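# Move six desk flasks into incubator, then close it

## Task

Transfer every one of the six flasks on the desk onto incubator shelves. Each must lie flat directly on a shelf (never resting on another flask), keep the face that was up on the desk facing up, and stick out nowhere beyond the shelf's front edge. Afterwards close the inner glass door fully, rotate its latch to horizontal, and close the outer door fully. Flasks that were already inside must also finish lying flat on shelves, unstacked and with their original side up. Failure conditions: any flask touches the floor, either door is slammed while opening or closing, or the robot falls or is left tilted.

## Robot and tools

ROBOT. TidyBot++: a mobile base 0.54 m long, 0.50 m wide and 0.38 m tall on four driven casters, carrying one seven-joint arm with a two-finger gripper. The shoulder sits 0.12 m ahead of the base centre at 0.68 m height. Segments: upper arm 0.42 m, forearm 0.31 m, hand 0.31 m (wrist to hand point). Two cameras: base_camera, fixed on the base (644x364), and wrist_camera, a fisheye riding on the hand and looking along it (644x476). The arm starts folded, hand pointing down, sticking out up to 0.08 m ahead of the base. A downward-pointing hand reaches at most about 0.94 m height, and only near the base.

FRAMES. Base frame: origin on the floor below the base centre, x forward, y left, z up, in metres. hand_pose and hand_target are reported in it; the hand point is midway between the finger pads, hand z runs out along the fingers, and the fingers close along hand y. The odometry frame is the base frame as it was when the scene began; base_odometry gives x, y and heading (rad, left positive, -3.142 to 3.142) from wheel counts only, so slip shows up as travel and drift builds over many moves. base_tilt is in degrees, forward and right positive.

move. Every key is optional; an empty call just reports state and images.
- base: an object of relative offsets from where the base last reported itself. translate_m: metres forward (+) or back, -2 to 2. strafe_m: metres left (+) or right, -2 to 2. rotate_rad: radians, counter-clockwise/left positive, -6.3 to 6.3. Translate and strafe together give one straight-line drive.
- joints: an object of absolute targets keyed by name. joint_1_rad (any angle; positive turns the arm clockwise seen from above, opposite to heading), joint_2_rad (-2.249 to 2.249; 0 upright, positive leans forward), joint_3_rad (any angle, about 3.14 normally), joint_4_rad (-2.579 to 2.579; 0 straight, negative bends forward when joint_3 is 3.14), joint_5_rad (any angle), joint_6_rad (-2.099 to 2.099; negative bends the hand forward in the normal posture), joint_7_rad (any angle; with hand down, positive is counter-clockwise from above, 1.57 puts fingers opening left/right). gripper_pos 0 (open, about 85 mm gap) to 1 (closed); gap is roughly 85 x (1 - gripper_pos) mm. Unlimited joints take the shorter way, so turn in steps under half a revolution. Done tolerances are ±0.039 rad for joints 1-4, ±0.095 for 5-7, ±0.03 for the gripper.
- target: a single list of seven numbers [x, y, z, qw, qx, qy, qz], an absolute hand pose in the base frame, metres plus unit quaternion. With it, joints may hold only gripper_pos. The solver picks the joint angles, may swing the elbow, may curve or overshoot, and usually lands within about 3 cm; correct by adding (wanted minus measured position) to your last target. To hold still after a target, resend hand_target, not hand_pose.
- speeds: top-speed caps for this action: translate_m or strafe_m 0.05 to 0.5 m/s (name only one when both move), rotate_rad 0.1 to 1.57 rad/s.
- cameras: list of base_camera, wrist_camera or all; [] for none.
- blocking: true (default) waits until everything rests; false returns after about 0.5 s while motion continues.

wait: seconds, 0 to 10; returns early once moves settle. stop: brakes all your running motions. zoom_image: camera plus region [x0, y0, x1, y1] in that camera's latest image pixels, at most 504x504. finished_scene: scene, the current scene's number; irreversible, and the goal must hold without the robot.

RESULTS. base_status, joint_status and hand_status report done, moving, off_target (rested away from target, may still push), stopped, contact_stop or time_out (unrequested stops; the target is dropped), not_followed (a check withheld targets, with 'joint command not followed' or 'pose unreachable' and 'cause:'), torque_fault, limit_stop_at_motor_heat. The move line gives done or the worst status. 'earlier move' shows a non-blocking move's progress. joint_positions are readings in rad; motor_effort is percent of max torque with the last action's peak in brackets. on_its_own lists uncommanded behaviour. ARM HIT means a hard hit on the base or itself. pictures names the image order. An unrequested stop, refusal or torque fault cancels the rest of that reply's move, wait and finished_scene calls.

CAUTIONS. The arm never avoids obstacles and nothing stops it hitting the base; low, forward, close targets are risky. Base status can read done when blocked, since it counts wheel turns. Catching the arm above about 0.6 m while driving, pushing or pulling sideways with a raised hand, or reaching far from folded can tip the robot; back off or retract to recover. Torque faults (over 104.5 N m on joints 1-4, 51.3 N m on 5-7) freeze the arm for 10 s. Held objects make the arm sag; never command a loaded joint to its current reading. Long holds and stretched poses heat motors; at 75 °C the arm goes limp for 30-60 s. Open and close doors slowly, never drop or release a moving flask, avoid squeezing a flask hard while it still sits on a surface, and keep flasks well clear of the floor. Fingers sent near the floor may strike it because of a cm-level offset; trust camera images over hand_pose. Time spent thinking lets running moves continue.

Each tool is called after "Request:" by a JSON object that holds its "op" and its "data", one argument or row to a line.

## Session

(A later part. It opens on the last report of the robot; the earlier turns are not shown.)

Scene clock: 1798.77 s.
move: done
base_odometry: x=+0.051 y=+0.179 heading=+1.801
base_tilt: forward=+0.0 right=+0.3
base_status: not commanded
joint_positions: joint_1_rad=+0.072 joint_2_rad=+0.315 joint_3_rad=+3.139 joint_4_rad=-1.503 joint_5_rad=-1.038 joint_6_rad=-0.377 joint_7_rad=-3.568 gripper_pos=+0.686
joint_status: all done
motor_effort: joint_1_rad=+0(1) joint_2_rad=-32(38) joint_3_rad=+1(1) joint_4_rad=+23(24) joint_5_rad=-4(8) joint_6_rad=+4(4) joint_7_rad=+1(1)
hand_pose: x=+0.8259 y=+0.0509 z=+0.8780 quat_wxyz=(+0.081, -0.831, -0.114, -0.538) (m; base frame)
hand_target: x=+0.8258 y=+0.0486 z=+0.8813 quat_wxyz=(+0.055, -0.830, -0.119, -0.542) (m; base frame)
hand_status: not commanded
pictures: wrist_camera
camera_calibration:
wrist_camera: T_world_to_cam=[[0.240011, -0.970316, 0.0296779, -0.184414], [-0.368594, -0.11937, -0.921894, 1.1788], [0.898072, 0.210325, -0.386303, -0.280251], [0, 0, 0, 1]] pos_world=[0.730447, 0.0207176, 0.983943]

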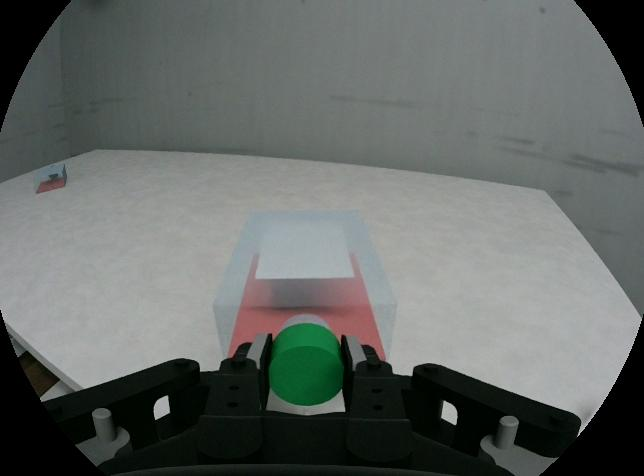

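Request:
{"op": "move", "data": {
  "joints": {"joint_1_rad": 0.02, "joint_2_rad": 0.238, "joint_4_rad": -1.62, "joint_5_rad": -0.79, "joint_6_rad": -0.165, "joint_7_rad": -3.833},
  "cameras": []
}}

Request:
{"op": "move", "data": {
  "joints": {"joint_1_rad": 0.0, "joint_2_rad": 0.2, "joint_4_rad": -1.67, "joint_5_rad": -0.38, "joint_6_rad": -0.1, "joint_7_rad": -4.29},
  "cameras": []
}}

Request:
{"op": "move", "data": {
  "joints": {"joint_1_rad": -0.01, "joint_2_rad": 0.17, "joint_4_rad": -1.72, "joint_5_rad": 0.06, "joint_6_rad": -0.06, "joint_7_rad": -4.745},
  "cameras": ["wrist_camera"]
}}

Scene clock: 1816.43 s.
move: done
base_odometry: x=+0.051 y=+0.179 heading=+1.801
base_tilt: forward=+0.0 right=+0.3
base_status: not commanded
joint_positions: joint_1_rad=+0.042 joint_2_rad=+0.251 joint_3_rad=+3.139 joint_4_rad=-1.615 joint_5_rad=-0.865 joint_6_rad=-0.217 joint_7_rad=-3.791 gripper_pos=+0.686
joint_status: all done
motor_effort: joint_1_rad=+0(2) joint_2_rad=-30(33) joint_3_rad=+1(1) joint_4_rad=+23(24) joint_5_rad=-2(4) joint_6_rad=+6(6) joint_7_rad=+0(1)
hand_pose: x=+0.8040 y=+0.0252 z=+0.8678 quat_wxyz=(+0.041, -0.840, -0.056, -0.538) (m; base frame)
hand_target: x=+0.8046 y=+0.0249 z=+0.8804 quat_wxyz=(+0.017, -0.831, -0.064, -0.552) (m; base frame)
hand_status: not commanded
pictures: none
No camera images: "cameras" was empty.

Scene clock: 1817.67 s.
move: done
base_odometry: x=+0.051 y=+0.179 heading=+1.801
base_tilt: forward=+0.0 right=+0.3
base_status: not commanded
joint_positions: joint_1_rad=+0.021 joint_2_rad=+0.214 joint_3_rad=+3.139 joint_4_rad=-1.666 joint_5_rad=-0.453 joint_6_rad=-0.152 joint_7_rad=-4.249 gripper_pos=+0.686
joint_status: all done
motor_effort: joint_1_rad=+0(1) joint_2_rad=-28(32) joint_3_rad=+1(1) joint_4_rad=+23(24) joint_5_rad=-1(2) joint_6_rad=+8(9) joint_7_rad=+0(1)
hand_pose: x=+0.7884 y=+0.0091 z=+0.8639 quat_wxyz=(+0.019, -0.845, -0.016, -0.534) (m; base frame)
hand_target: x=+0.7905 y=+0.0138 z=+0.8828 quat_wxyz=(+0.004, -0.831, -0.029, -0.556) (m; base frame)
hand_status: not commanded
pictures: none
No camera images: "cameras" was empty.

Scene clock: 1818.87 s.
move: done
base_odometry: x=+0.051 y=+0.179 heading=+1.801
base_tilt: forward=+0.0 right=+0.3
base_status: not commanded
joint_positions: joint_1_rad=+0.011 joint_2_rad=+0.184 joint_3_rad=+3.139 joint_4_rad=-1.715 joint_5_rad=-0.015 joint_6_rad=-0.112 joint_7_rad=-4.704 gripper_pos=+0.686
joint_status: all done
motor_effort: joint_1_rad=+0(1) joint_2_rad=-28(30) joint_3_rad=+1(2) joint_4_rad=+23(24) joint_5_rad=-1(2) joint_6_rad=+9(10) joint_7_rad=+0(2)
hand_pose: x=+0.7751 y=-0.0042 z=+0.8611 quat_wxyz=(+0.000, -0.845, +0.006, -0.535) (m; base frame)
hand_target: x=+0.7778 y=+0.0078 z=+0.8826 quat_wxyz=(-0.006, -0.828, -0.015, -0.561) (m; base frame)
hand_status: not commanded
pictures: wrist_camera
camera_calibration:
wrist_camera: T_world_to_cam=[[-0.0474077, -0.998252, 0.0352951, -0.00732413], [-0.405539, -0.0130564, -0.913985, 1.16025], [0.912848, -0.0576434, -0.404211, -0.226781], [0, 0, 0, 1]] pos_world=[0.677194, -0.00523512, 0.96904]

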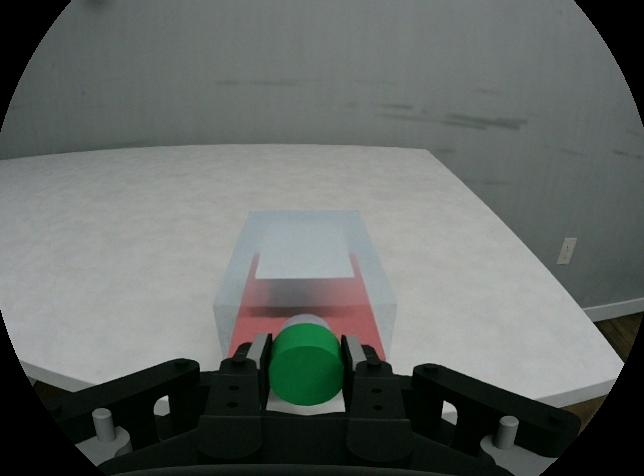

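Request:
{"op": "move", "data": {
  "joints": {"joint_1_rad": -0.012, "joint_2_rad": -0.04, "joint_4_rad": -1.547, "joint_5_rad": 0.06, "joint_6_rad": -0.498, "joint_7_rad": -4.75},
  "cameras": []
}}

Request:
{"op": "move", "data": {
  "base": {"rotate_rad": -1.601},
  "speeds": {"rotate_rad": 0.4},
  "cameras": []
}}

Scene clock: 1823.07 s.
move: done
base_odometry: x=+0.051 y=+0.179 heading=+1.801
base_tilt: forward=+0.0 right=+0.3
base_status: not commanded
joint_positions: joint_1_rad=+0.010 joint_2_rad=-0.039 joint_3_rad=+3.139 joint_4_rad=-1.563 joint_5_rad=-0.015 joint_6_rad=-0.450 joint_7_rad=-4.709 gripper_pos=+0.686
joint_status: all done
motor_effort: joint_1_rad=-1(2) joint_2_rad=-21(30) joint_3_rad=+1(2) joint_4_rad=+24(26) joint_5_rad=+0(1) joint_6_rad=+9(10) joint_7_rad=+0(1)
hand_pose: x=+0.7031 y=-0.0009 z=+0.9951 quat_wxyz=(+0.003, -0.834, +0.005, -0.551) (m; base frame)
hand_target: x=+0.6983 y=+0.0003 z=+0.9916 quat_wxyz=(-0.013, -0.843, -0.004, -0.538) (m; base frame)
hand_status: not commanded
pictures: none
No camera images: "cameras" was empty.

Scene clock: 1827.70 s.
move: done
base_odometry: x=+0.051 y=+0.179 heading=+0.200
base_tilt: forward=+0.0 right=+0.3
base_status: done
joint_positions: joint_1_rad=-0.003 joint_2_rad=-0.039 joint_3_rad=+3.142 joint_4_rad=-1.563 joint_5_rad=-0.010 joint_6_rad=-0.451 joint_7_rad=-4.709 gripper_pos=+0.686
joint_status: not commanded
motor_effort: joint_1_rad=+0(3) joint_2_rad=-21(21) joint_3_rad=+2(4) joint_4_rad=+24(25) joint_5_rad=+0(1) joint_6_rad=+9(10) joint_7_rad=+1(1)
hand_pose: x=+0.7029 y=+0.0045 z=+0.9947 quat_wxyz=(+0.004, -0.835, +0.000, -0.551) (m; base frame)
hand_target: x=+0.6983 y=+0.0003 z=+0.9916 quat_wxyz=(-0.013, -0.843, -0.004, -0.538) (m; base frame)
hand_status: not commanded
pictures: none
No camera images: "cameras" was empty.

Request:
{"op": "move", "data": {
  "base": {"translate_m": 0.523, "strafe_m": -0.447},
  "speeds": {"translate_m": 0.4},
  "cameras": ["wrist_camera"]
}}

Scene clock: 1831.70 s.
move: done
base_odometry: x=+0.653 y=-0.155 heading=+0.200
base_tilt: forward=+0.0 right=+0.3
base_status: done
joint_positions: joint_1_rad=-0.004 joint_2_rad=-0.035 joint_3_rad=+3.141 joint_4_rad=-1.563 joint_5_rad=-0.008 joint_6_rad=-0.453 joint_7_rad=-4.710 gripper_pos=+0.686
joint_status: not commanded
motor_effort: joint_1_rad=-1(3) joint_2_rad=-20(23) joint_3_rad=+1(4) joint_4_rad=+24(25) joint_5_rad=+0(1) joint_6_rad=+9(10) joint_7_rad=+0(1)
hand_pose: x=+0.7038 y=+0.0052 z=+0.9917 quat_wxyz=(+0.004, -0.836, -0.001, -0.548) (m; base frame)
hand_target: x=+0.6983 y=+0.0003 z=+0.9916 quat_wxyz=(-0.013, -0.843, -0.004, -0.538) (m; base frame)
hand_status: not commanded
pictures: wrist_camera
camera_calibration:
wrist_camera: T_world_to_cam=[[-0.0322082, -0.998847, 0.0356094, -0.0169707], [-0.377178, -0.0208468, -0.925906, 1.24278], [0.925581, -0.0432528, -0.376072, -0.145322], [0, 0, 0, 1]] pos_world=[0.602711, 0.00267136, 1.09665]

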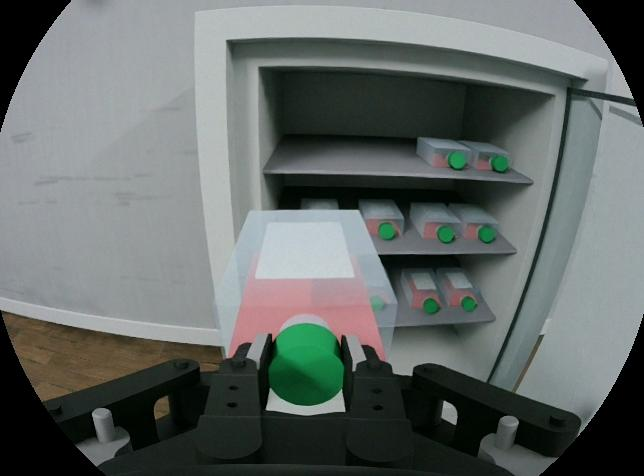

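Request:
{"op": "move", "data": {
  "base": {"translate_m": 0.25, "strafe_m": -0.022},
  "speeds": {"translate_m": 0.25},
  "cameras": ["wrist_camera"]
}}

Scene clock: 1842.83 s.
move: done
base_odometry: x=+0.902 y=-0.127 heading=+0.199
base_tilt: forward=+0.0 right=+0.3
base_status: done
joint_positions: joint_1_rad=-0.004 joint_2_rad=-0.033 joint_3_rad=+3.141 joint_4_rad=-1.563 joint_5_rad=-0.008 joint_6_rad=-0.454 joint_7_rad=-4.710 gripper_pos=+0.686
joint_status: not commanded
motor_effort: joint_1_rad=+0(1) joint_2_rad=-21(23) joint_3_rad=+2(2) joint_4_rad=+24(25) joint_5_rad=-1(1) joint_6_rad=+9(10) joint_7_rad=+0(1)
hand_pose: x=+0.7042 y=+0.0052 z=+0.9905 quat_wxyz=(+0.004, -0.837, -0.001, -0.547) (m; base frame)
hand_target: x=+0.6983 y=+0.0003 z=+0.9916 quat_wxyz=(-0.013, -0.843, -0.004, -0.538) (m; base frame)
hand_status: not commanded
pictures: wrist_camera
camera_calibration:
wrist_camera: T_world_to_cam=[[-0.0321207, -0.998847, 0.035687, -0.0170571], [-0.379465, -0.0208448, -0.924971, 1.24253], [0.924648, -0.0432527, -0.378357, -0.143149], [0, 0, 0, 1]] pos_world=[0.603311, 0.00267136, 1.09575]

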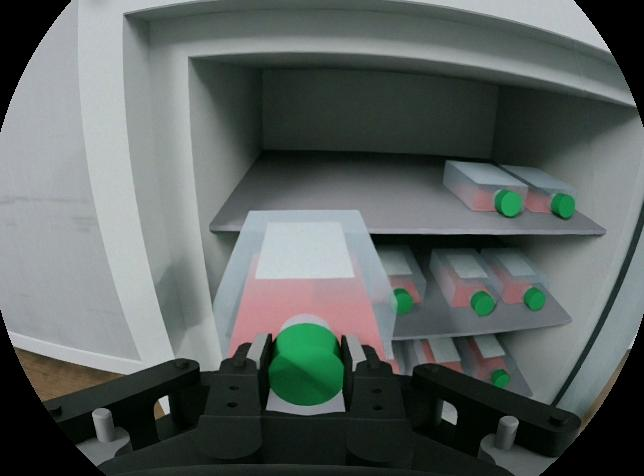

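Request:
{"op": "move", "data": {
  "cameras": ["wrist_camera"]
}}

Scene clock: 1859.47 s.
base_odometry: x=+0.902 y=-0.127 heading=+0.199
base_tilt: forward=+0.0 right=+0.3
base_status: done
joint_positions: joint_1_rad=-0.004 joint_2_rad=-0.033 joint_3_rad=+3.141 joint_4_rad=-1.563 joint_5_rad=-0.008 joint_6_rad=-0.454 joint_7_rad=-4.710 gripper_pos=+0.686
joint_status: not commanded
motor_effort: joint_1_rad=+0(1) joint_2_rad=-20(23) joint_3_rad=+1(2) joint_4_rad=+24(25) joint_5_rad=+0(1) joint_6_rad=+9(10) joint_7_rad=+1(1)
hand_pose: x=+0.7042 y=+0.0052 z=+0.9905 quat_wxyz=(+0.004, -0.837, -0.001, -0.547) (m; base frame)
hand_target: x=+0.6983 y=+0.0003 z=+0.9916 quat_wxyz=(-0.013, -0.843, -0.004, -0.538) (m; base frame)
hand_status: not commanded
pictures: wrist_camera
camera_calibration:
wrist_camera: T_world_to_cam=[[-0.0321207, -0.998847, 0.035687, -0.0170571], [-0.379465, -0.0208448, -0.924971, 1.24253], [0.924648, -0.0432527, -0.378357, -0.143149], [0, 0, 0, 1]] pos_world=[0.603311, 0.00267136, 1.09575]

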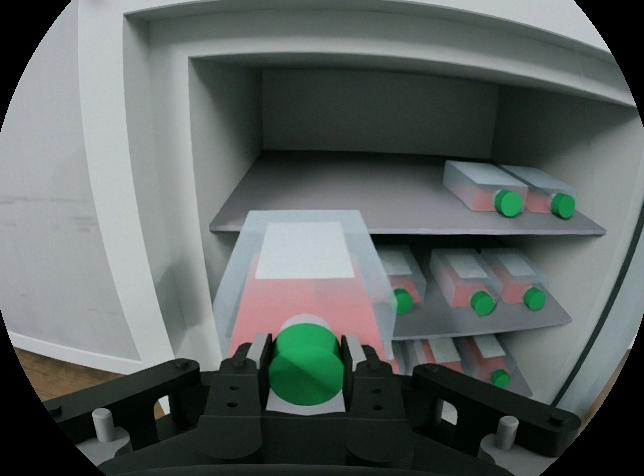

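Request:
{"op": "move", "data": {
  "base": {"translate_m": 0.17},
  "speeds": {"translate_m": 0.2},
  "cameras": ["wrist_camera"]
}}

Scene clock: 1863.10 s.
move: done
base_odometry: x=+1.069 y=-0.093 heading=+0.199
base_tilt: forward=+0.0 right=+0.3
base_status: done
joint_positions: joint_1_rad=-0.004 joint_2_rad=-0.034 joint_3_rad=+3.141 joint_4_rad=-1.563 joint_5_rad=-0.008 joint_6_rad=-0.455 joint_7_rad=-4.710 gripper_pos=+0.686
joint_status: not commanded
motor_effort: joint_1_rad=+0(1) joint_2_rad=-21(23) joint_3_rad=+1(2) joint_4_rad=+24(25) joint_5_rad=+0(1) joint_6_rad=+9(10) joint_7_rad=+1(1)
hand_pose: x=+0.7040 y=+0.0052 z=+0.9906 quat_wxyz=(+0.004, -0.837, -0.001, -0.547) (m; base frame)
hand_target: x=+0.6983 y=+0.0003 z=+0.9916 quat_wxyz=(-0.013, -0.843, -0.004, -0.538) (m; base frame)
hand_status: not commanded
pictures: wrist_camera
camera_calibration:
wrist_camera: T_world_to_cam=[[-0.0321091, -0.998847, 0.0356966, -0.0170778], [-0.379757, -0.0208445, -0.924851, 1.24254], [0.924529, -0.0432522, -0.37865, -0.142664], [0, 0, 0, 1]] pos_world=[0.603211, 0.00267136, 1.09575]

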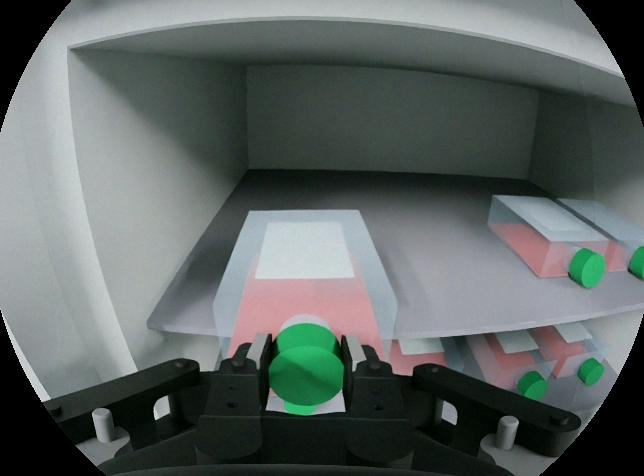

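Request:
{"op": "move", "data": {
  "joints": {"joint_1_rad": -0.012, "joint_2_rad": -0.04, "joint_3_rad": 3.14, "joint_4_rad": -1.595, "joint_5_rad": 0.06, "joint_6_rad": -0.385, "joint_7_rad": -4.75},
  "cameras": ["wrist_camera"]
}}

Request:
{"op": "move", "data": {
  "joints": {"joint_1_rad": -0.012, "joint_2_rad": -0.04, "joint_3_rad": 3.14, "joint_4_rad": -1.6165, "joint_5_rad": 0.06, "joint_6_rad": -0.363, "joint_7_rad": -4.75},
  "cameras": ["wrist_camera"]
}}

Scene clock: 1870.80 s.
move: done
base_odometry: x=+1.069 y=-0.093 heading=+0.199
base_tilt: forward=+0.0 right=+0.3
base_status: not commanded
joint_positions: joint_1_rad=-0.004 joint_2_rad=-0.034 joint_3_rad=+3.141 joint_4_rad=-1.595 joint_5_rad=-0.008 joint_6_rad=-0.404 joint_7_rad=-4.710 gripper_pos=+0.686
joint_status: all done
motor_effort: joint_1_rad=+0(1) joint_2_rad=-21(22) joint_3_rad=+1(2) joint_4_rad=+24(26) joint_5_rad=+0(1) joint_6_rad=+9(10) joint_7_rad=+0(1)
hand_pose: x=+0.7066 y=+0.0051 z=+0.9857 quat_wxyz=(+0.004, -0.832, -0.001, -0.555) (m; base frame)
hand_target: x=+0.7068 y=+0.0023 z=+0.9950 quat_wxyz=(-0.011, -0.825, -0.007, -0.565) (m; base frame)
hand_status: not commanded
pictures: wrist_camera
camera_calibration:
wrist_camera: T_world_to_cam=[[-0.0331522, -0.99884, 0.0349185, -0.0154458], [-0.362561, -0.0205389, -0.931734, 1.23365], [0.93137, -0.0435491, -0.361459, -0.168516], [0, 0, 0, 1]] pos_world=[0.603711, 0.00257121, 1.08906]

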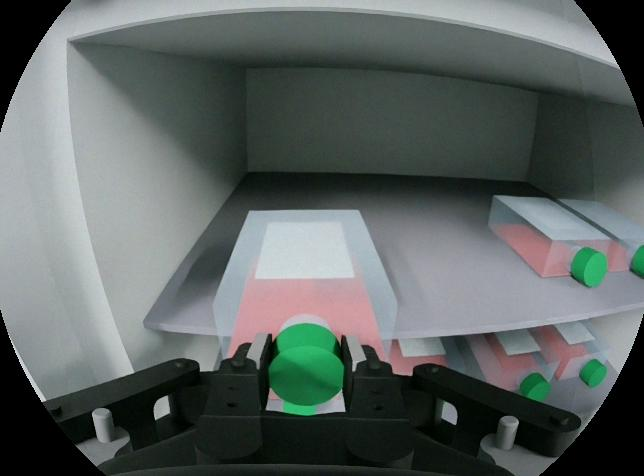

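Scene clock: 1871.43 s.
move: done
base_odometry: x=+1.069 y=-0.093 heading=+0.199
base_tilt: forward=+0.0 right=+0.3
base_status: not commanded
joint_positions: joint_1_rad=-0.004 joint_2_rad=-0.034 joint_3_rad=+3.141 joint_4_rad=-1.614 joint_5_rad=-0.008 joint_6_rad=-0.397 joint_7_rad=-4.710 gripper_pos=+0.686
joint_status: all done
motor_effort: joint_1_rad=-1(1) joint_2_rad=-21(22) joint_3_rad=+1(2) joint_4_rad=+24(25) joint_5_rad=+0(1) joint_6_rad=+9(10) joint_7_rad=+1(1)
hand_pose: x=+0.7051 y=+0.0051 z=+0.9763 quat_wxyz=(+0.004, -0.835, -0.001, -0.550) (m; base frame)
hand_target: x=+0.7069 y=+0.0027 z=+0.9884 quat_wxyz=(-0.010, -0.825, -0.007, -0.566) (m; base frame)
hand_status: not commanded
pictures: wrist_camera
camera_calibration:
wrist_camera: T_world_to_cam=[[-0.0328263, -0.998836, 0.0353495, -0.0158285], [-0.373599, -0.0205418, -0.927363, 1.22787], [0.927009, -0.0436485, -0.37249, -0.15674], [0, 0, 0, 1]] pos_world=[0.603511, 0.00257117, 1.08085]

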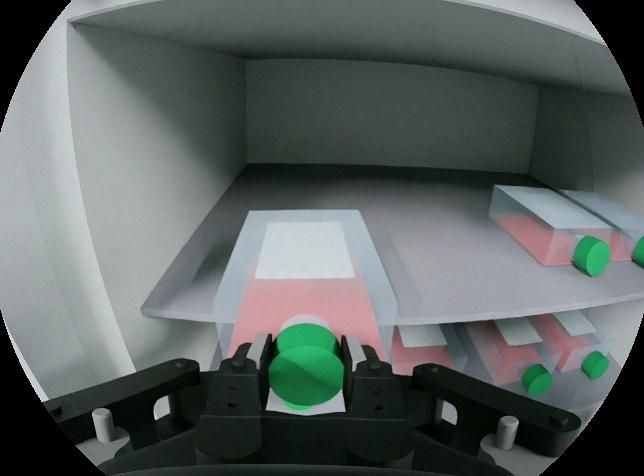

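Request:
{"op": "move", "data": {
  "base": {"translate_m": 0.112},
  "speeds": {"translate_m": 0.15},
  "cameras": ["wrist_camera"]
}}

Scene clock: 1875.87 s.
move: done
base_odometry: x=+1.179 y=-0.071 heading=+0.199
base_tilt: forward=+0.0 right=+0.3
base_status: done
joint_positions: joint_1_rad=-0.004 joint_2_rad=-0.034 joint_3_rad=+3.141 joint_4_rad=-1.614 joint_5_rad=-0.008 joint_6_rad=-0.397 joint_7_rad=-4.710 gripper_pos=+0.686
joint_status: not commanded
motor_effort: joint_1_rad=+0(2) joint_2_rad=-21(23) joint_3_rad=+1(2) joint_4_rad=+24(25) joint_5_rad=-1(1) joint_6_rad=+9(10) joint_7_rad=+0(1)
hand_pose: x=+0.7051 y=+0.0051 z=+0.9762 quat_wxyz=(+0.004, -0.835, -0.001, -0.550) (m; base frame)
hand_target: x=+0.7069 y=+0.0027 z=+0.9884 quat_wxyz=(-0.010, -0.825, -0.007, -0.566) (m; base frame)
hand_status: not commanded
pictures: wrist_camera
camera_calibration:
wrist_camera: T_world_to_cam=[[-0.0328206, -0.998836, 0.0353529, -0.015832], [-0.373806, -0.0205374, -0.92728, 1.22781], [0.926926, -0.043649, -0.372697, -0.156504], [0, 0, 0, 1]] pos_world=[0.603511, 0.00257117, 1.08075]

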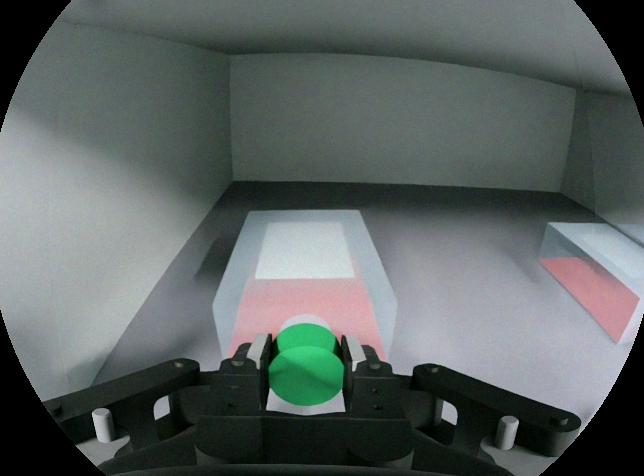

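Request:
{"op": "move", "data": {
  "joints": {"joint_1_rad": -0.012, "joint_2_rad": -0.04, "joint_3_rad": 3.14, "joint_4_rad": -1.632, "joint_5_rad": 0.06, "joint_6_rad": -0.35, "joint_7_rad": -4.75},
  "cameras": []
}}

Request:
{"op": "move", "data": {
  "joints": {"joint_1_rad": -0.012, "joint_2_rad": -0.04, "joint_3_rad": 3.14, "joint_4_rad": -1.644, "joint_5_rad": 0.06, "joint_6_rad": -0.338, "joint_7_rad": -4.75},
  "cameras": []
}}

Scene clock: 1880.77 s.
move: done
base_odometry: x=+1.179 y=-0.071 heading=+0.199
base_tilt: forward=+0.0 right=+0.3
base_status: not commanded
joint_positions: joint_1_rad=-0.004 joint_2_rad=-0.034 joint_3_rad=+3.141 joint_4_rad=-1.627 joint_5_rad=-0.008 joint_6_rad=-0.389 joint_7_rad=-4.710 gripper_pos=+0.686
joint_status: all done
motor_effort: joint_1_rad=+0(1) joint_2_rad=-20(21) joint_3_rad=+1(2) joint_4_rad=+23(24) joint_5_rad=+0(1) joint_6_rad=+8(9) joint_7_rad=+1(1)
hand_pose: x=+0.7043 y=+0.0050 z=+0.9714 quat_wxyz=(+0.004, -0.836, -0.001, -0.548) (m; base frame)
hand_target: x=+0.7066 y=+0.0030 z=+0.9828 quat_wxyz=(-0.010, -0.825, -0.008, -0.565) (m; base frame)
hand_status: not commanded
pictures: none
No camera images: "cameras" was empty.

Scene clock: 1881.30 s.
move: done
base_odometry: x=+1.179 y=-0.071 heading=+0.199
base_tilt: forward=+0.0 right=+0.3
base_status: not commanded
joint_positions: joint_1_rad=-0.004 joint_2_rad=-0.035 joint_3_rad=+3.141 joint_4_rad=-1.634 joint_5_rad=-0.008 joint_6_rad=-0.377 joint_7_rad=-4.710 gripper_pos=+0.686
joint_status: all done
motor_effort: joint_1_rad=+0(1) joint_2_rad=-19(20) joint_3_rad=+1(2) joint_4_rad=+23(24) joint_5_rad=-1(1) joint_6_rad=+8(9) joint_7_rad=+1(1)
hand_pose: x=+0.7046 y=+0.0050 z=+0.9705 quat_wxyz=(+0.004, -0.835, -0.001, -0.550) (m; base frame)
hand_target: x=+0.7065 y=+0.0032 z=+0.9790 quat_wxyz=(-0.010, -0.825, -0.008, -0.565) (m; base frame)
hand_status: not commanded
pictures: none
No camera images: "cameras" was empty.

Request:
{"op": "move", "data": {
  "joints": {"joint_1_rad": -0.012, "joint_2_rad": -0.04, "joint_3_rad": 3.14, "joint_4_rad": -1.654, "joint_5_rad": 0.06, "joint_6_rad": -0.33, "joint_7_rad": -4.75},
  "cameras": []
}}

Request:
{"op": "move", "data": {
  "joints": {"joint_1_rad": -0.012, "joint_2_rad": -0.04, "joint_3_rad": 3.14, "joint_4_rad": -1.663, "joint_5_rad": 0.06, "joint_6_rad": -0.322, "joint_7_rad": -4.75},
  "cameras": []
}}

Scene clock: 1882.90 s.
move: done
base_odometry: x=+1.179 y=-0.071 heading=+0.199
base_tilt: forward=+0.0 right=+0.3
base_status: not commanded
joint_positions: joint_1_rad=-0.004 joint_2_rad=-0.036 joint_3_rad=+3.141 joint_4_rad=-1.641 joint_5_rad=-0.008 joint_6_rad=-0.368 joint_7_rad=-4.710 gripper_pos=+0.686
joint_status: all done
motor_effort: joint_1_rad=+0(1) joint_2_rad=-19(19) joint_3_rad=+2(2) joint_4_rad=+23(23) joint_5_rad=+0(1) joint_6_rad=+7(8) joint_7_rad=+1(1)
hand_pose: x=+0.7046 y=+0.0050 z=+0.9696 quat_wxyz=(+0.004, -0.834, -0.001, -0.552) (m; base frame)
hand_target: x=+0.7061 y=+0.0033 z=+0.9753 quat_wxyz=(-0.010, -0.826, -0.008, -0.564) (m; base frame)
hand_status: not commanded
pictures: none
No camera images: "cameras" was empty.

Scene clock: 1883.40 s.
move: done
base_odometry: x=+1.179 y=-0.071 heading=+0.199
base_tilt: forward=+0.0 right=+0.3
base_status: not commanded
joint_positions: joint_1_rad=-0.004 joint_2_rad=-0.037 joint_3_rad=+3.141 joint_4_rad=-1.647 joint_5_rad=-0.008 joint_6_rad=-0.359 joint_7_rad=-4.710 gripper_pos=+0.686
joint_status: all done
motor_effort: joint_1_rad=+0(1) joint_2_rad=-19(20) joint_3_rad=+2(2) joint_4_rad=+22(23) joint_5_rad=+0(1) joint_6_rad=+8(8) joint_7_rad=+1(1)
hand_pose: x=+0.7046 y=+0.0049 z=+0.9691 quat_wxyz=(+0.004, -0.833, +0.000, -0.553) (m; base frame)
hand_target: x=+0.7059 y=+0.0034 z=+0.9722 quat_wxyz=(-0.009, -0.826, -0.008, -0.563) (m; base frame)
hand_status: not commanded
pictures: none
No camera images: "cameras" was empty.

Request:
{"op": "move", "data": {
  "joints": {"joint_1_rad": -0.012, "joint_2_rad": -0.04, "joint_3_rad": 3.14, "joint_4_rad": -1.675, "joint_5_rad": 0.06, "joint_6_rad": -0.325, "joint_7_rad": -4.75},
  "cameras": ["wrist_camera"]
}}

Scene clock: 1886.97 s.
move: done
base_odometry: x=+1.179 y=-0.071 heading=+0.199
base_tilt: forward=+0.0 right=+0.3
base_status: not commanded
joint_positions: joint_1_rad=-0.004 joint_2_rad=-0.039 joint_3_rad=+3.141 joint_4_rad=-1.651 joint_5_rad=-0.007 joint_6_rad=-0.355 joint_7_rad=-4.712 gripper_pos=+0.686
joint_status: all done
motor_effort: joint_1_rad=-1(1) joint_2_rad=-18(19) joint_3_rad=+1(2) joint_4_rad=+21(22) joint_5_rad=+0(1) joint_6_rad=+6(8) joint_7_rad=+1(2)
hand_pose: x=+0.7039 y=+0.0049 z=+0.9689 quat_wxyz=(+0.004, -0.833, +0.000, -0.554) (m; base frame)
hand_target: x=+0.7039 y=+0.0034 z=+0.9641 quat_wxyz=(-0.010, -0.830, -0.008, -0.557) (m; base frame)
hand_status: not commanded
pictures: wrist_camera
camera_calibration:
wrist_camera: T_world_to_cam=[[-0.0343547, -0.998836, 0.0338671, -0.0132952], [-0.364552, -0.0190279, -0.930989, 1.2177], [0.930549, -0.0443302, -0.363474, -0.169633], [0, 0, 0, 1]] pos_world=[0.60131, 0.00237073, 1.07246]

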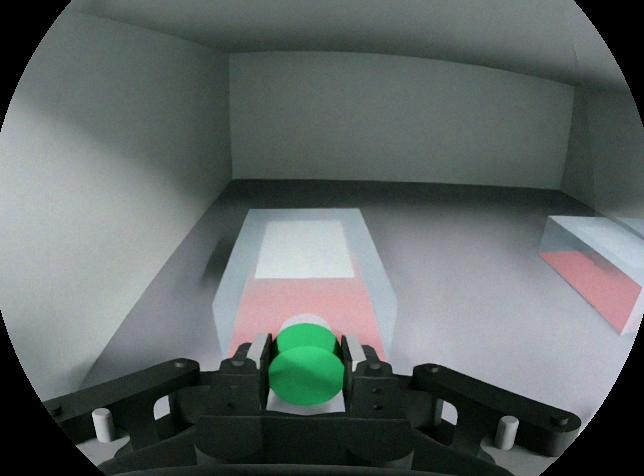

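Request:
{"op": "move", "data": {
  "joints": {"gripper_pos": 0.4},
  "cameras": ["wrist_camera"]
}}

Scene clock: 1888.70 s.
move: done
base_odometry: x=+1.179 y=-0.071 heading=+0.199
base_tilt: forward=+0.0 right=+0.3
base_status: not commanded
joint_positions: joint_1_rad=-0.004 joint_2_rad=-0.039 joint_3_rad=+3.141 joint_4_rad=-1.665 joint_5_rad=-0.007 joint_6_rad=-0.355 joint_7_rad=-4.712 gripper_pos=+0.400
joint_status: all done
motor_effort: joint_1_rad=-1(1) joint_2_rad=-19(20) joint_3_rad=+1(2) joint_4_rad=+23(24) joint_5_rad=-1(1) joint_6_rad=+9(9) joint_7_rad=+1(1)
hand_pose: x=+0.7020 y=+0.0048 z=+0.9604 quat_wxyz=(+0.004, -0.836, +0.000, -0.548) (m; base frame)
hand_target: x=+0.7039 y=+0.0034 z=+0.9641 quat_wxyz=(-0.010, -0.830, -0.008, -0.557) (m; base frame)
hand_status: not commanded
pictures: wrist_camera
camera_calibration:
wrist_camera: T_world_to_cam=[[-0.0338502, -0.998825, 0.0346669, -0.014227], [-0.377756, -0.0193269, -0.925703, 1.21321], [0.925286, -0.0444309, -0.376658, -0.154541], [0, 0, 0, 1]] pos_world=[0.600809, 0.00237073, 1.06535]

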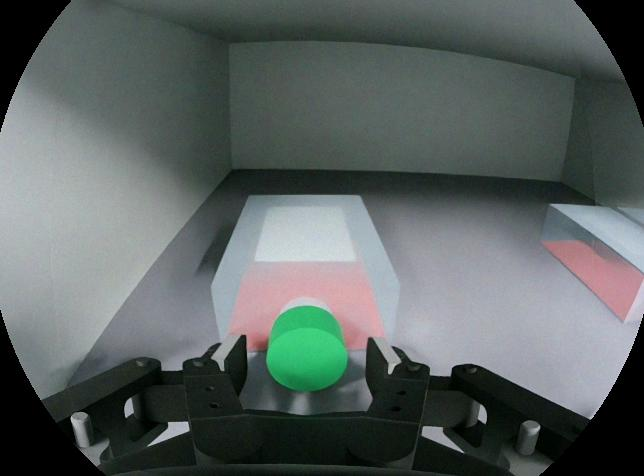

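Request:
{"op": "move", "data": {
  "base": {"translate_m": -0.2},
  "speeds": {"translate_m": 0.2},
  "cameras": ["wrist_camera"]
}}

Scene clock: 1892.03 s.
move: done
base_odometry: x=+0.983 y=-0.111 heading=+0.199
base_tilt: forward=+0.0 right=+0.3
base_status: done
joint_positions: joint_1_rad=-0.004 joint_2_rad=-0.042 joint_3_rad=+3.141 joint_4_rad=-1.667 joint_5_rad=-0.007 joint_6_rad=-0.353 joint_7_rad=-4.712 gripper_pos=+0.400
joint_status: not commanded
motor_effort: joint_1_rad=+0(2) joint_2_rad=-19(22) joint_3_rad=+2(2) joint_4_rad=+23(24) joint_5_rad=+0(1) joint_6_rad=+8(9) joint_7_rad=+1(1)
hand_pose: x=+0.7010 y=+0.0048 z=+0.9621 quat_wxyz=(+0.004, -0.835, +0.000, -0.550) (m; base frame)
hand_target: x=+0.7039 y=+0.0034 z=+0.9641 quat_wxyz=(-0.010, -0.830, -0.008, -0.557) (m; base frame)
hand_status: not commanded
pictures: wrist_camera
camera_calibration:
wrist_camera: T_world_to_cam=[[-0.0339806, -0.998825, 0.0345421, -0.0141083], [-0.374297, -0.0193281, -0.927108, 1.21344], [0.926686, -0.0444327, -0.3732, -0.157339], [0, 0, 0, 1]] pos_world=[0.59951, 0.00237072, 1.06675]

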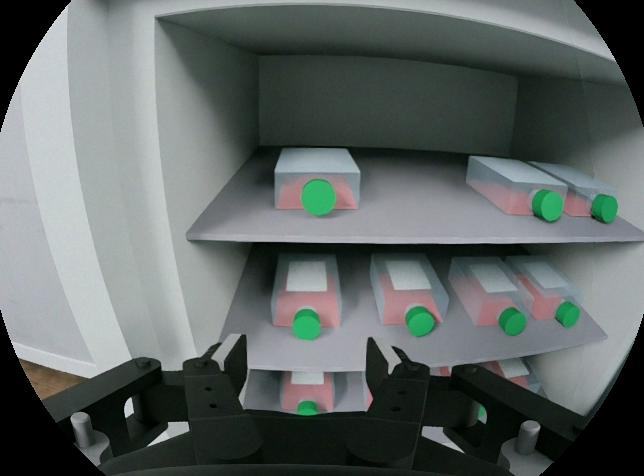

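Request:
{"op": "move", "data": {
  "base": {"translate_m": -0.7},
  "speeds": {"translate_m": 0.45},
  "joints": {"joint_1_rad": -0.005, "joint_2_rad": 0.0, "joint_3_rad": 3.14, "joint_4_rad": -1.2, "joint_5_rad": 0.0, "joint_6_rad": -1.25, "joint_7_rad": -4.713, "gripper_pos": 1.0},
  "cameras": ["wrist_camera"]
}}

Scene clock: 1900.07 s.
move: done
base_odometry: x=+0.297 y=-0.249 heading=+0.199
base_tilt: forward=+0.0 right=+0.4
base_status: done
joint_positions: joint_1_rad=-0.004 joint_2_rad=-0.007 joint_3_rad=+3.141 joint_4_rad=-1.220 joint_5_rad=-0.007 joint_6_rad=-1.200 joint_7_rad=-4.712 gripper_pos=+0.999
joint_status: all done
motor_effort: joint_1_rad=+0(1) joint_2_rad=-19(23) joint_3_rad=+1(2) joint_4_rad=+21(24) joint_5_rad=-1(1) joint_6_rad=+6(9) joint_7_rad=+0(2)
hand_pose: x=+0.6178 y=+0.0057 z=+0.9804 quat_wxyz=(+0.004, -0.934, -0.002, -0.356) (m; base frame)
hand_target: x=+0.6105 y=+0.0046 z=+0.9767 quat_wxyz=(+0.001, -0.941, -0.003, -0.339) (m; base frame)
hand_status: not commanded
pictures: wrist_camera
camera_calibration:
wrist_camera: T_world_to_cam=[[-0.0100026, -0.998834, 0.0472208, -0.043928], [-0.730111, -0.0249719, -0.682872, 1.17965], [0.683255, -0.0413069, -0.72901, 0.42587], [0, 0, 0, 1]] pos_world=[0.569858, 0.00317261, 1.11809]

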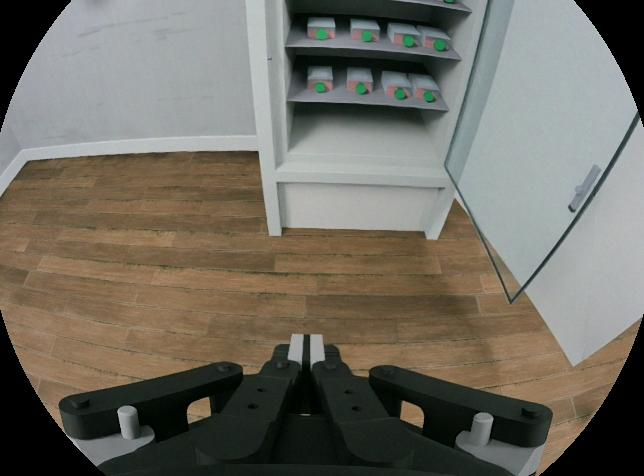

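Request:
{"op": "move", "data": {
  "base": {"translate_m": -1.085, "strafe_m": 0.697, "rotate_rad": 1.601},
  "speeds": {"translate_m": 0.4, "rotate_rad": 0.5},
  "cameras": ["wrist_camera", "base_camera"]
}}

Scene clock: 1906.60 s.
move: done
base_odometry: x=-0.905 y=+0.219 heading=+1.800
base_tilt: forward=+0.0 right=+0.3
base_status: done
joint_positions: joint_1_rad=-0.007 joint_2_rad=+0.003 joint_3_rad=+3.137 joint_4_rad=-1.220 joint_5_rad=-0.007 joint_6_rad=-1.201 joint_7_rad=-4.712 gripper_pos=+0.999
joint_status: not commanded
motor_effort: joint_1_rad=+0(4) joint_2_rad=-19(22) joint_3_rad=+1(4) joint_4_rad=+20(21) joint_5_rad=+0(2) joint_6_rad=+6(6) joint_7_rad=+1(1)
hand_pose: x=+0.6204 y=+0.0093 z=+0.9757 quat_wxyz=(+0.005, -0.936, -0.006, -0.352) (m; base frame)
hand_target: x=+0.6105 y=+0.0046 z=+0.9767 quat_wxyz=(+0.001, -0.941, -0.003, -0.339) (m; base frame)
hand_status: not commanded
pictures: base_camera, wrist_camera
camera_calibration:
wrist_camera: T_world_to_cam=[[-0.00247929, -0.998874, 0.0473854, -0.0448912], [-0.736486, -0.03023, -0.675776, 1.17557], [0.676448, -0.0365742, -0.735582, 0.431402], [0, 0, 0, 1]] pos_world=[0.573862, 0.00647513, 1.11388]

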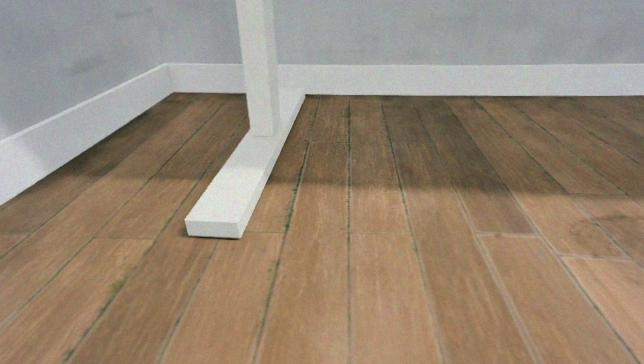

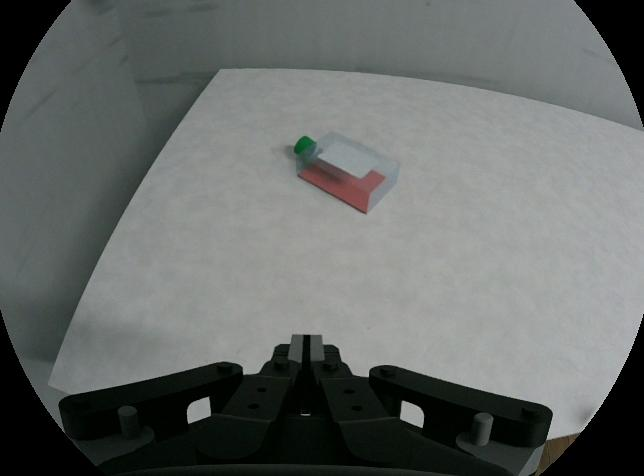

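Request:
{"op": "zoom_image", "data": {
  "camera": "wrist_camera",
  "region": [260, 100, 440, 240]
}}

Scaled by 2.800.

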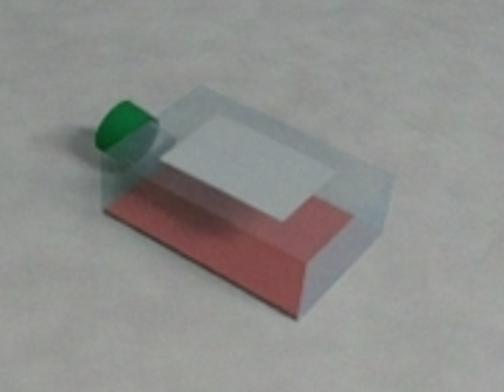

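Request:
{"op": "move", "data": {
  "base": {"translate_m": 0.105, "strafe_m": -0.044},
  "speeds": {"translate_m": 0.3},
  "joints": {"joint_1_rad": -0.005, "joint_2_rad": 0.639, "joint_3_rad": 3.14, "joint_4_rad": -0.439, "joint_5_rad": 0.0, "joint_6_rad": -1.746, "joint_7_rad": -4.713, "gripper_pos": 1.0},
  "cameras": ["wrist_camera"]
}}

Scene clock: 1938.27 s.
move: done
base_odometry: x=-0.886 y=+0.332 heading=+1.801
base_tilt: forward=+0.0 right=+0.3
base_status: done
joint_positions: joint_1_rad=-0.007 joint_2_rad=+0.633 joint_3_rad=+3.137 joint_4_rad=-0.461 joint_5_rad=-0.007 joint_6_rad=-1.694 joint_7_rad=-4.712 gripper_pos=+0.999
joint_status: all done
motor_effort: joint_1_rad=-1(2) joint_2_rad=-38(39) joint_3_rad=+1(3) joint_4_rad=+18(21) joint_5_rad=+0(1) joint_6_rad=+3(7) joint_7_rad=+1(1)
hand_pose: x=+0.7550 y=+0.0099 z=+0.8734 quat_wxyz=(+0.006, -0.984, -0.006, -0.176) (m; base frame)
hand_target: x=+0.7441 y=+0.0051 z=+0.8725 quat_wxyz=(+0.001, -0.987, -0.003, -0.158) (m; base frame)
hand_status: not commanded
pictures: wrist_camera
camera_calibration:
wrist_camera: T_world_to_cam=[[0.0177698, -0.998717, 0.0474281, -0.0544808], [-0.929108, -0.0340187, -0.36824, 1.08231], [0.36938, -0.0375223, -0.92852, 0.665401], [0, 0, 0, 1]] pos_world=[0.760764, 0.00737521, 1.01897]

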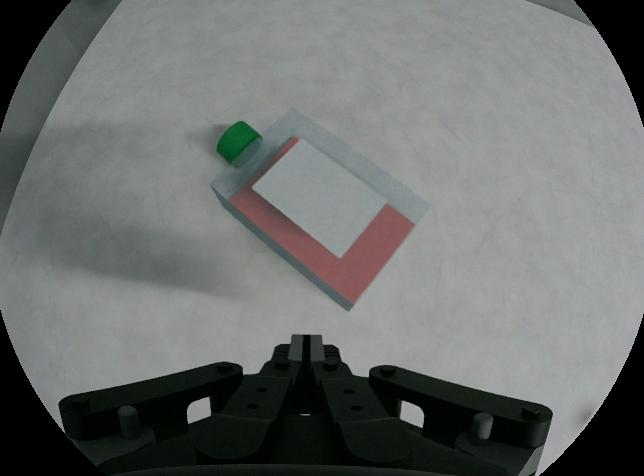

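Request:
{"op": "move", "data": {
  "joints": {"joint_1_rad": -0.005, "joint_2_rad": 0.58, "joint_3_rad": 3.14, "joint_4_rad": -0.68, "joint_5_rad": 0.0, "joint_6_rad": -1.49, "joint_7_rad": -4.713},
  "cameras": []
}}

Request:
{"op": "move", "data": {
  "joints": {"joint_1_rad": -0.005, "joint_2_rad": 0.5495, "joint_3_rad": 3.14, "joint_4_rad": -0.80, "joint_5_rad": 0.0, "joint_6_rad": -1.404, "joint_7_rad": -4.713},
  "cameras": ["wrist_camera"]
}}

Scene clock: 1949.70 s.
move: done
base_odometry: x=-0.886 y=+0.332 heading=+1.801
base_tilt: forward=+0.0 right=+0.3
base_status: not commanded
joint_positions: joint_1_rad=-0.007 joint_2_rad=+0.592 joint_3_rad=+3.137 joint_4_rad=-0.669 joint_5_rad=-0.007 joint_6_rad=-1.540 joint_7_rad=-4.712 gripper_pos=+0.999
joint_status: all done
motor_effort: joint_1_rad=+0(1) joint_2_rad=-37(39) joint_3_rad=+1(2) joint_4_rad=+19(20) joint_5_rad=-1(1) joint_6_rad=+3(4) joint_7_rad=+1(1)
hand_pose: x=+0.7572 y=+0.0101 z=+0.8338 quat_wxyz=(+0.006, -0.985, -0.006, -0.170) (m; base frame)
hand_target: x=+0.7677 y=+0.0053 z=+0.8422 quat_wxyz=(+0.001, -0.981, -0.003, -0.195) (m; base frame)
hand_status: not commanded
pictures: none
No camera images: "cameras" was empty.

Scene clock: 1950.67 s.
move: done
base_odometry: x=-0.886 y=+0.332 heading=+1.801
base_tilt: forward=+0.0 right=+0.3
base_status: not commanded
joint_positions: joint_1_rad=-0.007 joint_2_rad=+0.560 joint_3_rad=+3.137 joint_4_rad=-0.788 joint_5_rad=-0.007 joint_6_rad=-1.454 joint_7_rad=-4.712 gripper_pos=+0.999
joint_status: all done
motor_effort: joint_1_rad=+0(1) joint_2_rad=-36(38) joint_3_rad=+1(2) joint_4_rad=+20(20) joint_5_rad=+0(1) joint_6_rad=+4(4) joint_7_rad=+1(1)
hand_pose: x=+0.7525 y=+0.0102 z=+0.8141 quat_wxyz=(+0.006, -0.986, -0.006, -0.169) (m; base frame)
hand_target: x=+0.7632 y=+0.0054 z=+0.8215 quat_wxyz=(+0.001, -0.981, -0.003, -0.193) (m; base frame)
hand_status: not commanded
pictures: wrist_camera
camera_calibration:
wrist_camera: T_world_to_cam=[[0.0171611, -0.998749, 0.0469593, -0.0504502], [-0.934557, -0.0327169, -0.354305, 1.05096], [0.355399, -0.0378059, -0.93395, 0.626305], [0, 0, 0, 1]] pos_world=[0.760458, 0.00767493, 0.959666]

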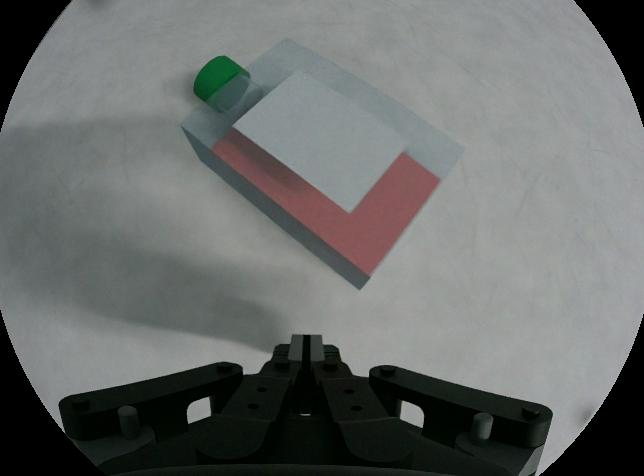

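Request:
{"op": "move", "data": {
  "base": {"translate_m": 0.034, "strafe_m": -0.032},
  "speeds": {"translate_m": 0.08},
  "cameras": ["wrist_camera"]
}}

Scene clock: 1953.40 s.
move: done
base_odometry: x=-0.863 y=+0.372 heading=+1.801
base_tilt: forward=+0.0 right=+0.3
base_status: done
joint_positions: joint_1_rad=-0.007 joint_2_rad=+0.554 joint_3_rad=+3.137 joint_4_rad=-0.789 joint_5_rad=-0.007 joint_6_rad=-1.449 joint_7_rad=-4.712 gripper_pos=+0.999
joint_status: not commanded
motor_effort: joint_1_rad=-1(4) joint_2_rad=-36(39) joint_3_rad=+1(3) joint_4_rad=+19(20) joint_5_rad=+0(1) joint_6_rad=+3(4) joint_7_rad=+1(1)
hand_pose: x=+0.7530 y=+0.0100 z=+0.8184 quat_wxyz=(+0.006, -0.985, -0.006, -0.174) (m; base frame)
hand_target: x=+0.7632 y=+0.0054 z=+0.8215 quat_wxyz=(+0.001, -0.981, -0.003, -0.193) (m; base frame)
hand_status: not commanded
pictures: wrist_camera
camera_calibration:
wrist_camera: T_world_to_cam=[[0.0163389, -0.998756, 0.0471208, -0.0503662], [-0.930694, -0.0324158, -0.36436, 1.0583], [0.365434, -0.0379018, -0.930065, 0.619305], [0, 0, 0, 1]] pos_world=[0.759461, 0.00747486, 0.963969]

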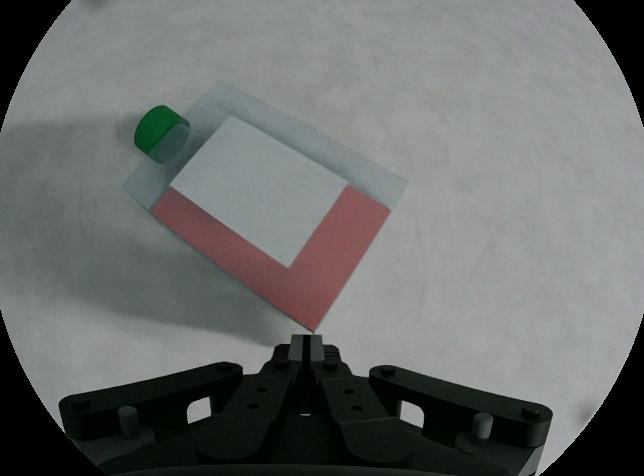

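Request:
{"op": "move", "data": {
  "base": {"translate_m": -0.006, "strafe_m": 0.021},
  "speeds": {"translate_m": 0.08},
  "cameras": ["wrist_camera"]
}}

Scene clock: 1965.60 s.
move: done
base_odometry: x=-0.882 y=+0.362 heading=+1.801
base_tilt: forward=+0.0 right=+0.3
base_status: done
joint_positions: joint_1_rad=-0.008 joint_2_rad=+0.552 joint_3_rad=+3.137 joint_4_rad=-0.789 joint_5_rad=-0.007 joint_6_rad=-1.449 joint_7_rad=-4.712 gripper_pos=+0.999
joint_status: not commanded
motor_effort: joint_1_rad=+0(3) joint_2_rad=-36(39) joint_3_rad=+1(2) joint_4_rad=+20(20) joint_5_rad=-1(1) joint_6_rad=+3(4) joint_7_rad=+0(1)
hand_pose: x=+0.7528 y=+0.0110 z=+0.8191 quat_wxyz=(+0.006, -0.985, -0.006, -0.175) (m; base frame)
hand_target: x=+0.7632 y=+0.0054 z=+0.8215 quat_wxyz=(+0.001, -0.981, -0.003, -0.193) (m; base frame)
hand_status: not commanded
pictures: wrist_camera
camera_calibration:
wrist_camera: T_world_to_cam=[[0.0177968, -0.998731, 0.0471177, -0.0505021], [-0.930146, -0.0338241, -0.365627, 1.05907], [0.366757, -0.0373194, -0.929568, 0.618743], [0, 0, 0, 1]] pos_world=[0.759063, 0.00847527, 0.96477]

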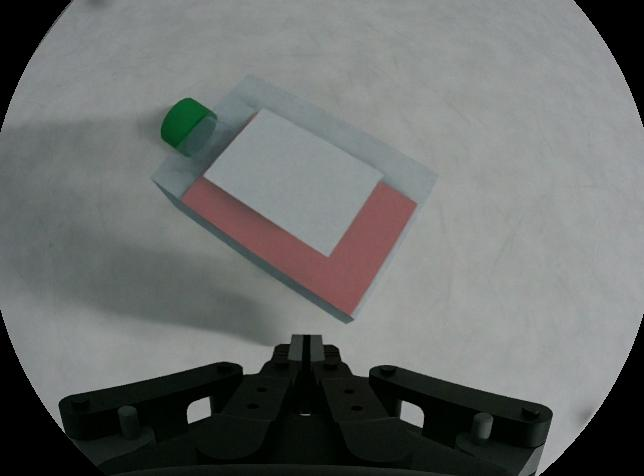

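Request:
{"op": "move", "data": {
  "base": {"translate_m": 0.0235, "strafe_m": -0.018},
  "speeds": {"translate_m": 0.08},
  "cameras": ["wrist_camera"]
}}

Scene clock: 1972.27 s.
move: done
base_odometry: x=-0.870 y=+0.389 heading=+1.801
base_tilt: forward=+0.0 right=+0.4
base_status: done
joint_positions: joint_1_rad=-0.008 joint_2_rad=+0.551 joint_3_rad=+3.137 joint_4_rad=-0.790 joint_5_rad=-0.007 joint_6_rad=-1.448 joint_7_rad=-4.712 gripper_pos=+0.999
joint_status: not commanded
motor_effort: joint_1_rad=+0(2) joint_2_rad=-36(38) joint_3_rad=+1(2) joint_4_rad=+20(21) joint_5_rad=-1(1) joint_6_rad=+3(4) joint_7_rad=+0(1)
hand_pose: x=+0.7528 y=+0.0109 z=+0.8202 quat_wxyz=(+0.006, -0.984, -0.006, -0.176) (m; base frame)
hand_target: x=+0.7632 y=+0.0054 z=+0.8215 quat_wxyz=(+0.001, -0.981, -0.003, -0.193) (m; base frame)
hand_status: not commanded
pictures: wrist_camera
camera_calibration:
wrist_camera: T_world_to_cam=[[0.0175893, -0.998734, 0.0471206, -0.0504873], [-0.929277, -0.0337209, -0.367841, 1.06054], [0.368965, -0.037318, -0.928694, 0.617297], [0, 0, 0, 1]] pos_world=[0.758664, 0.00837525, 0.96577]

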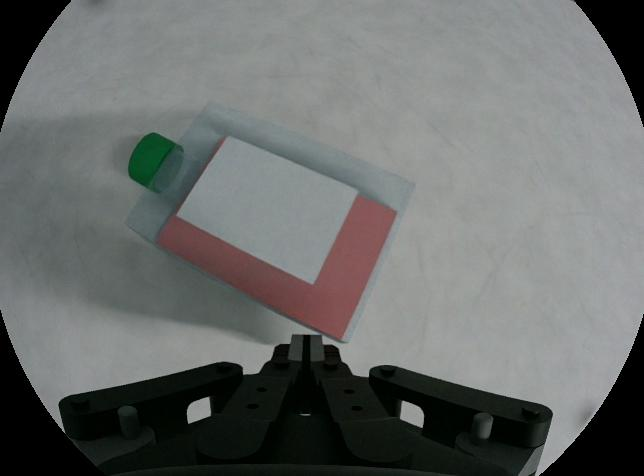

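Request:
{"op": "move", "data": {
  "base": {"translate_m": 0.026, "strafe_m": -0.026},
  "speeds": {"translate_m": 0.08},
  "cameras": ["wrist_camera"]
}}

Scene clock: 1978.30 s.
move: done
base_odometry: x=-0.851 y=+0.420 heading=+1.801
base_tilt: forward=+0.0 right=+0.3
base_status: done
joint_positions: joint_1_rad=-0.008 joint_2_rad=+0.550 joint_3_rad=+3.137 joint_4_rad=-0.790 joint_5_rad=-0.007 joint_6_rad=-1.447 joint_7_rad=-4.712 gripper_pos=+0.999
joint_status: not commanded
motor_effort: joint_1_rad=+0(4) joint_2_rad=-36(39) joint_3_rad=+1(2) joint_4_rad=+19(20) joint_5_rad=-1(1) joint_6_rad=+3(5) joint_7_rad=+0(1)
hand_pose: x=+0.7528 y=+0.0106 z=+0.8207 quat_wxyz=(+0.006, -0.984, -0.006, -0.176) (m; base frame)
hand_target: x=+0.7632 y=+0.0054 z=+0.8215 quat_wxyz=(+0.001, -0.981, -0.003, -0.193) (m; base frame)
hand_status: not commanded
pictures: wrist_camera
camera_calibration:
wrist_camera: T_world_to_cam=[[0.0170004, -0.998744, 0.0471334, -0.0503793], [-0.928894, -0.0332186, -0.368853, 1.06134], [0.369955, -0.0375113, -0.928292, 0.616742], [0, 0, 0, 1]] pos_world=[0.758563, 0.00807511, 0.96637]

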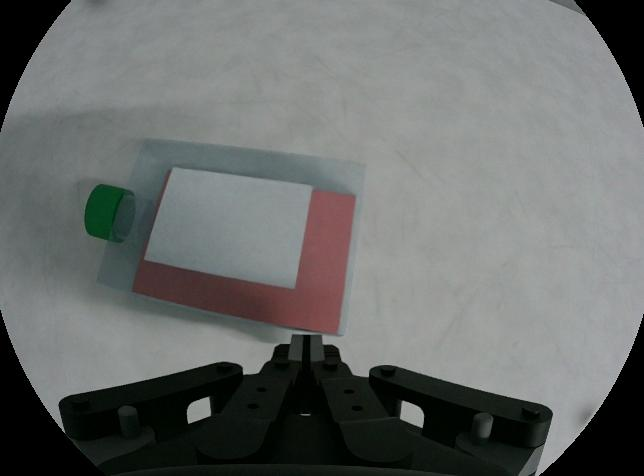

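Request:
{"op": "move", "data": {
  "base": {"translate_m": 0.028, "strafe_m": -0.016},
  "speeds": {"translate_m": 0.08},
  "cameras": ["wrist_camera"]
}}

Scene clock: 1983.47 s.
move: done
base_odometry: x=-0.841 y=+0.451 heading=+1.801
base_tilt: forward=+0.0 right=+0.3
base_status: done
joint_positions: joint_1_rad=-0.008 joint_2_rad=+0.549 joint_3_rad=+3.137 joint_4_rad=-0.790 joint_5_rad=-0.007 joint_6_rad=-1.447 joint_7_rad=-4.712 gripper_pos=+0.999
joint_status: not commanded
motor_effort: joint_1_rad=+0(4) joint_2_rad=-36(39) joint_3_rad=+1(2) joint_4_rad=+19(20) joint_5_rad=+0(1) joint_6_rad=+3(4) joint_7_rad=+0(1)
hand_pose: x=+0.7527 y=+0.0107 z=+0.8212 quat_wxyz=(+0.006, -0.984, -0.006, -0.177) (m; base frame)
hand_target: x=+0.7632 y=+0.0054 z=+0.8215 quat_wxyz=(+0.001, -0.981, -0.003, -0.193) (m; base frame)
hand_status: not commanded
pictures: wrist_camera
camera_calibration:
wrist_camera: T_world_to_cam=[[0.0170367, -0.99874, 0.0471934, -0.0504833], [-0.928446, -0.0333198, -0.369971, 1.06199], [0.371078, -0.0375135, -0.927844, 0.616033], [0, 0, 0, 1]] pos_world=[0.758264, 0.00807513, 0.966871]

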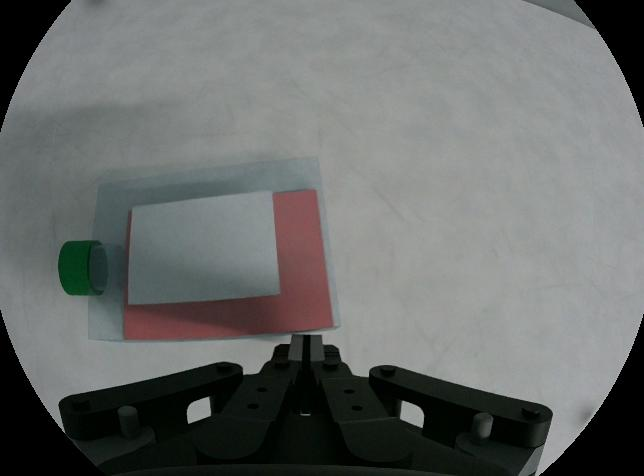

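Request:
{"op": "move", "data": {
  "base": {"translate_m": 0.031, "strafe_m": -0.008},
  "speeds": {"translate_m": 0.08},
  "cameras": ["wrist_camera"]
}}

Scene clock: 1992.20 s.
move: done
base_odometry: x=-0.840 y=+0.483 heading=+1.801
base_tilt: forward=+0.0 right=+0.3
base_status: done
joint_positions: joint_1_rad=-0.008 joint_2_rad=+0.549 joint_3_rad=+3.137 joint_4_rad=-0.790 joint_5_rad=-0.007 joint_6_rad=-1.446 joint_7_rad=-4.712 gripper_pos=+0.999
joint_status: not commanded
motor_effort: joint_1_rad=+0(2) joint_2_rad=-36(39) joint_3_rad=+1(2) joint_4_rad=+19(20) joint_5_rad=+0(1) joint_6_rad=+3(4) joint_7_rad=+0(1)
hand_pose: x=+0.7528 y=+0.0107 z=+0.8214 quat_wxyz=(+0.006, -0.984, -0.006, -0.177) (m; base frame)
hand_target: x=+0.7632 y=+0.0054 z=+0.8215 quat_wxyz=(+0.001, -0.981, -0.003, -0.193) (m; base frame)
hand_status: not commanded
pictures: wrist_camera
camera_calibration:
wrist_camera: T_world_to_cam=[[0.017001, -0.99874, 0.0472067, -0.0504785], [-0.928163, -0.0333202, -0.370678, 1.06253], [0.371784, -0.0375137, -0.927561, 0.61541], [0, 0, 0, 1]] pos_world=[0.758264, 0.00807513, 0.967071]

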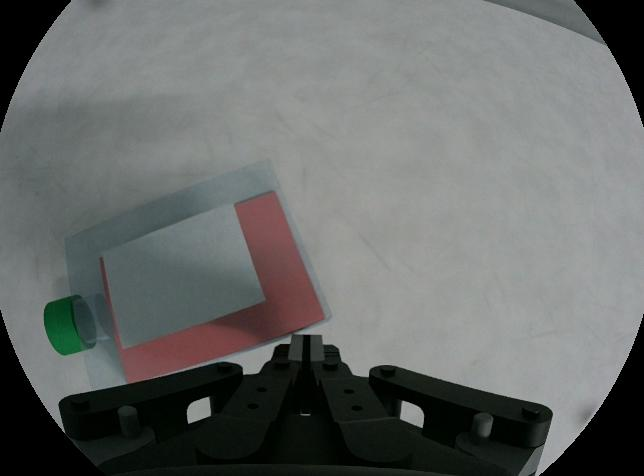

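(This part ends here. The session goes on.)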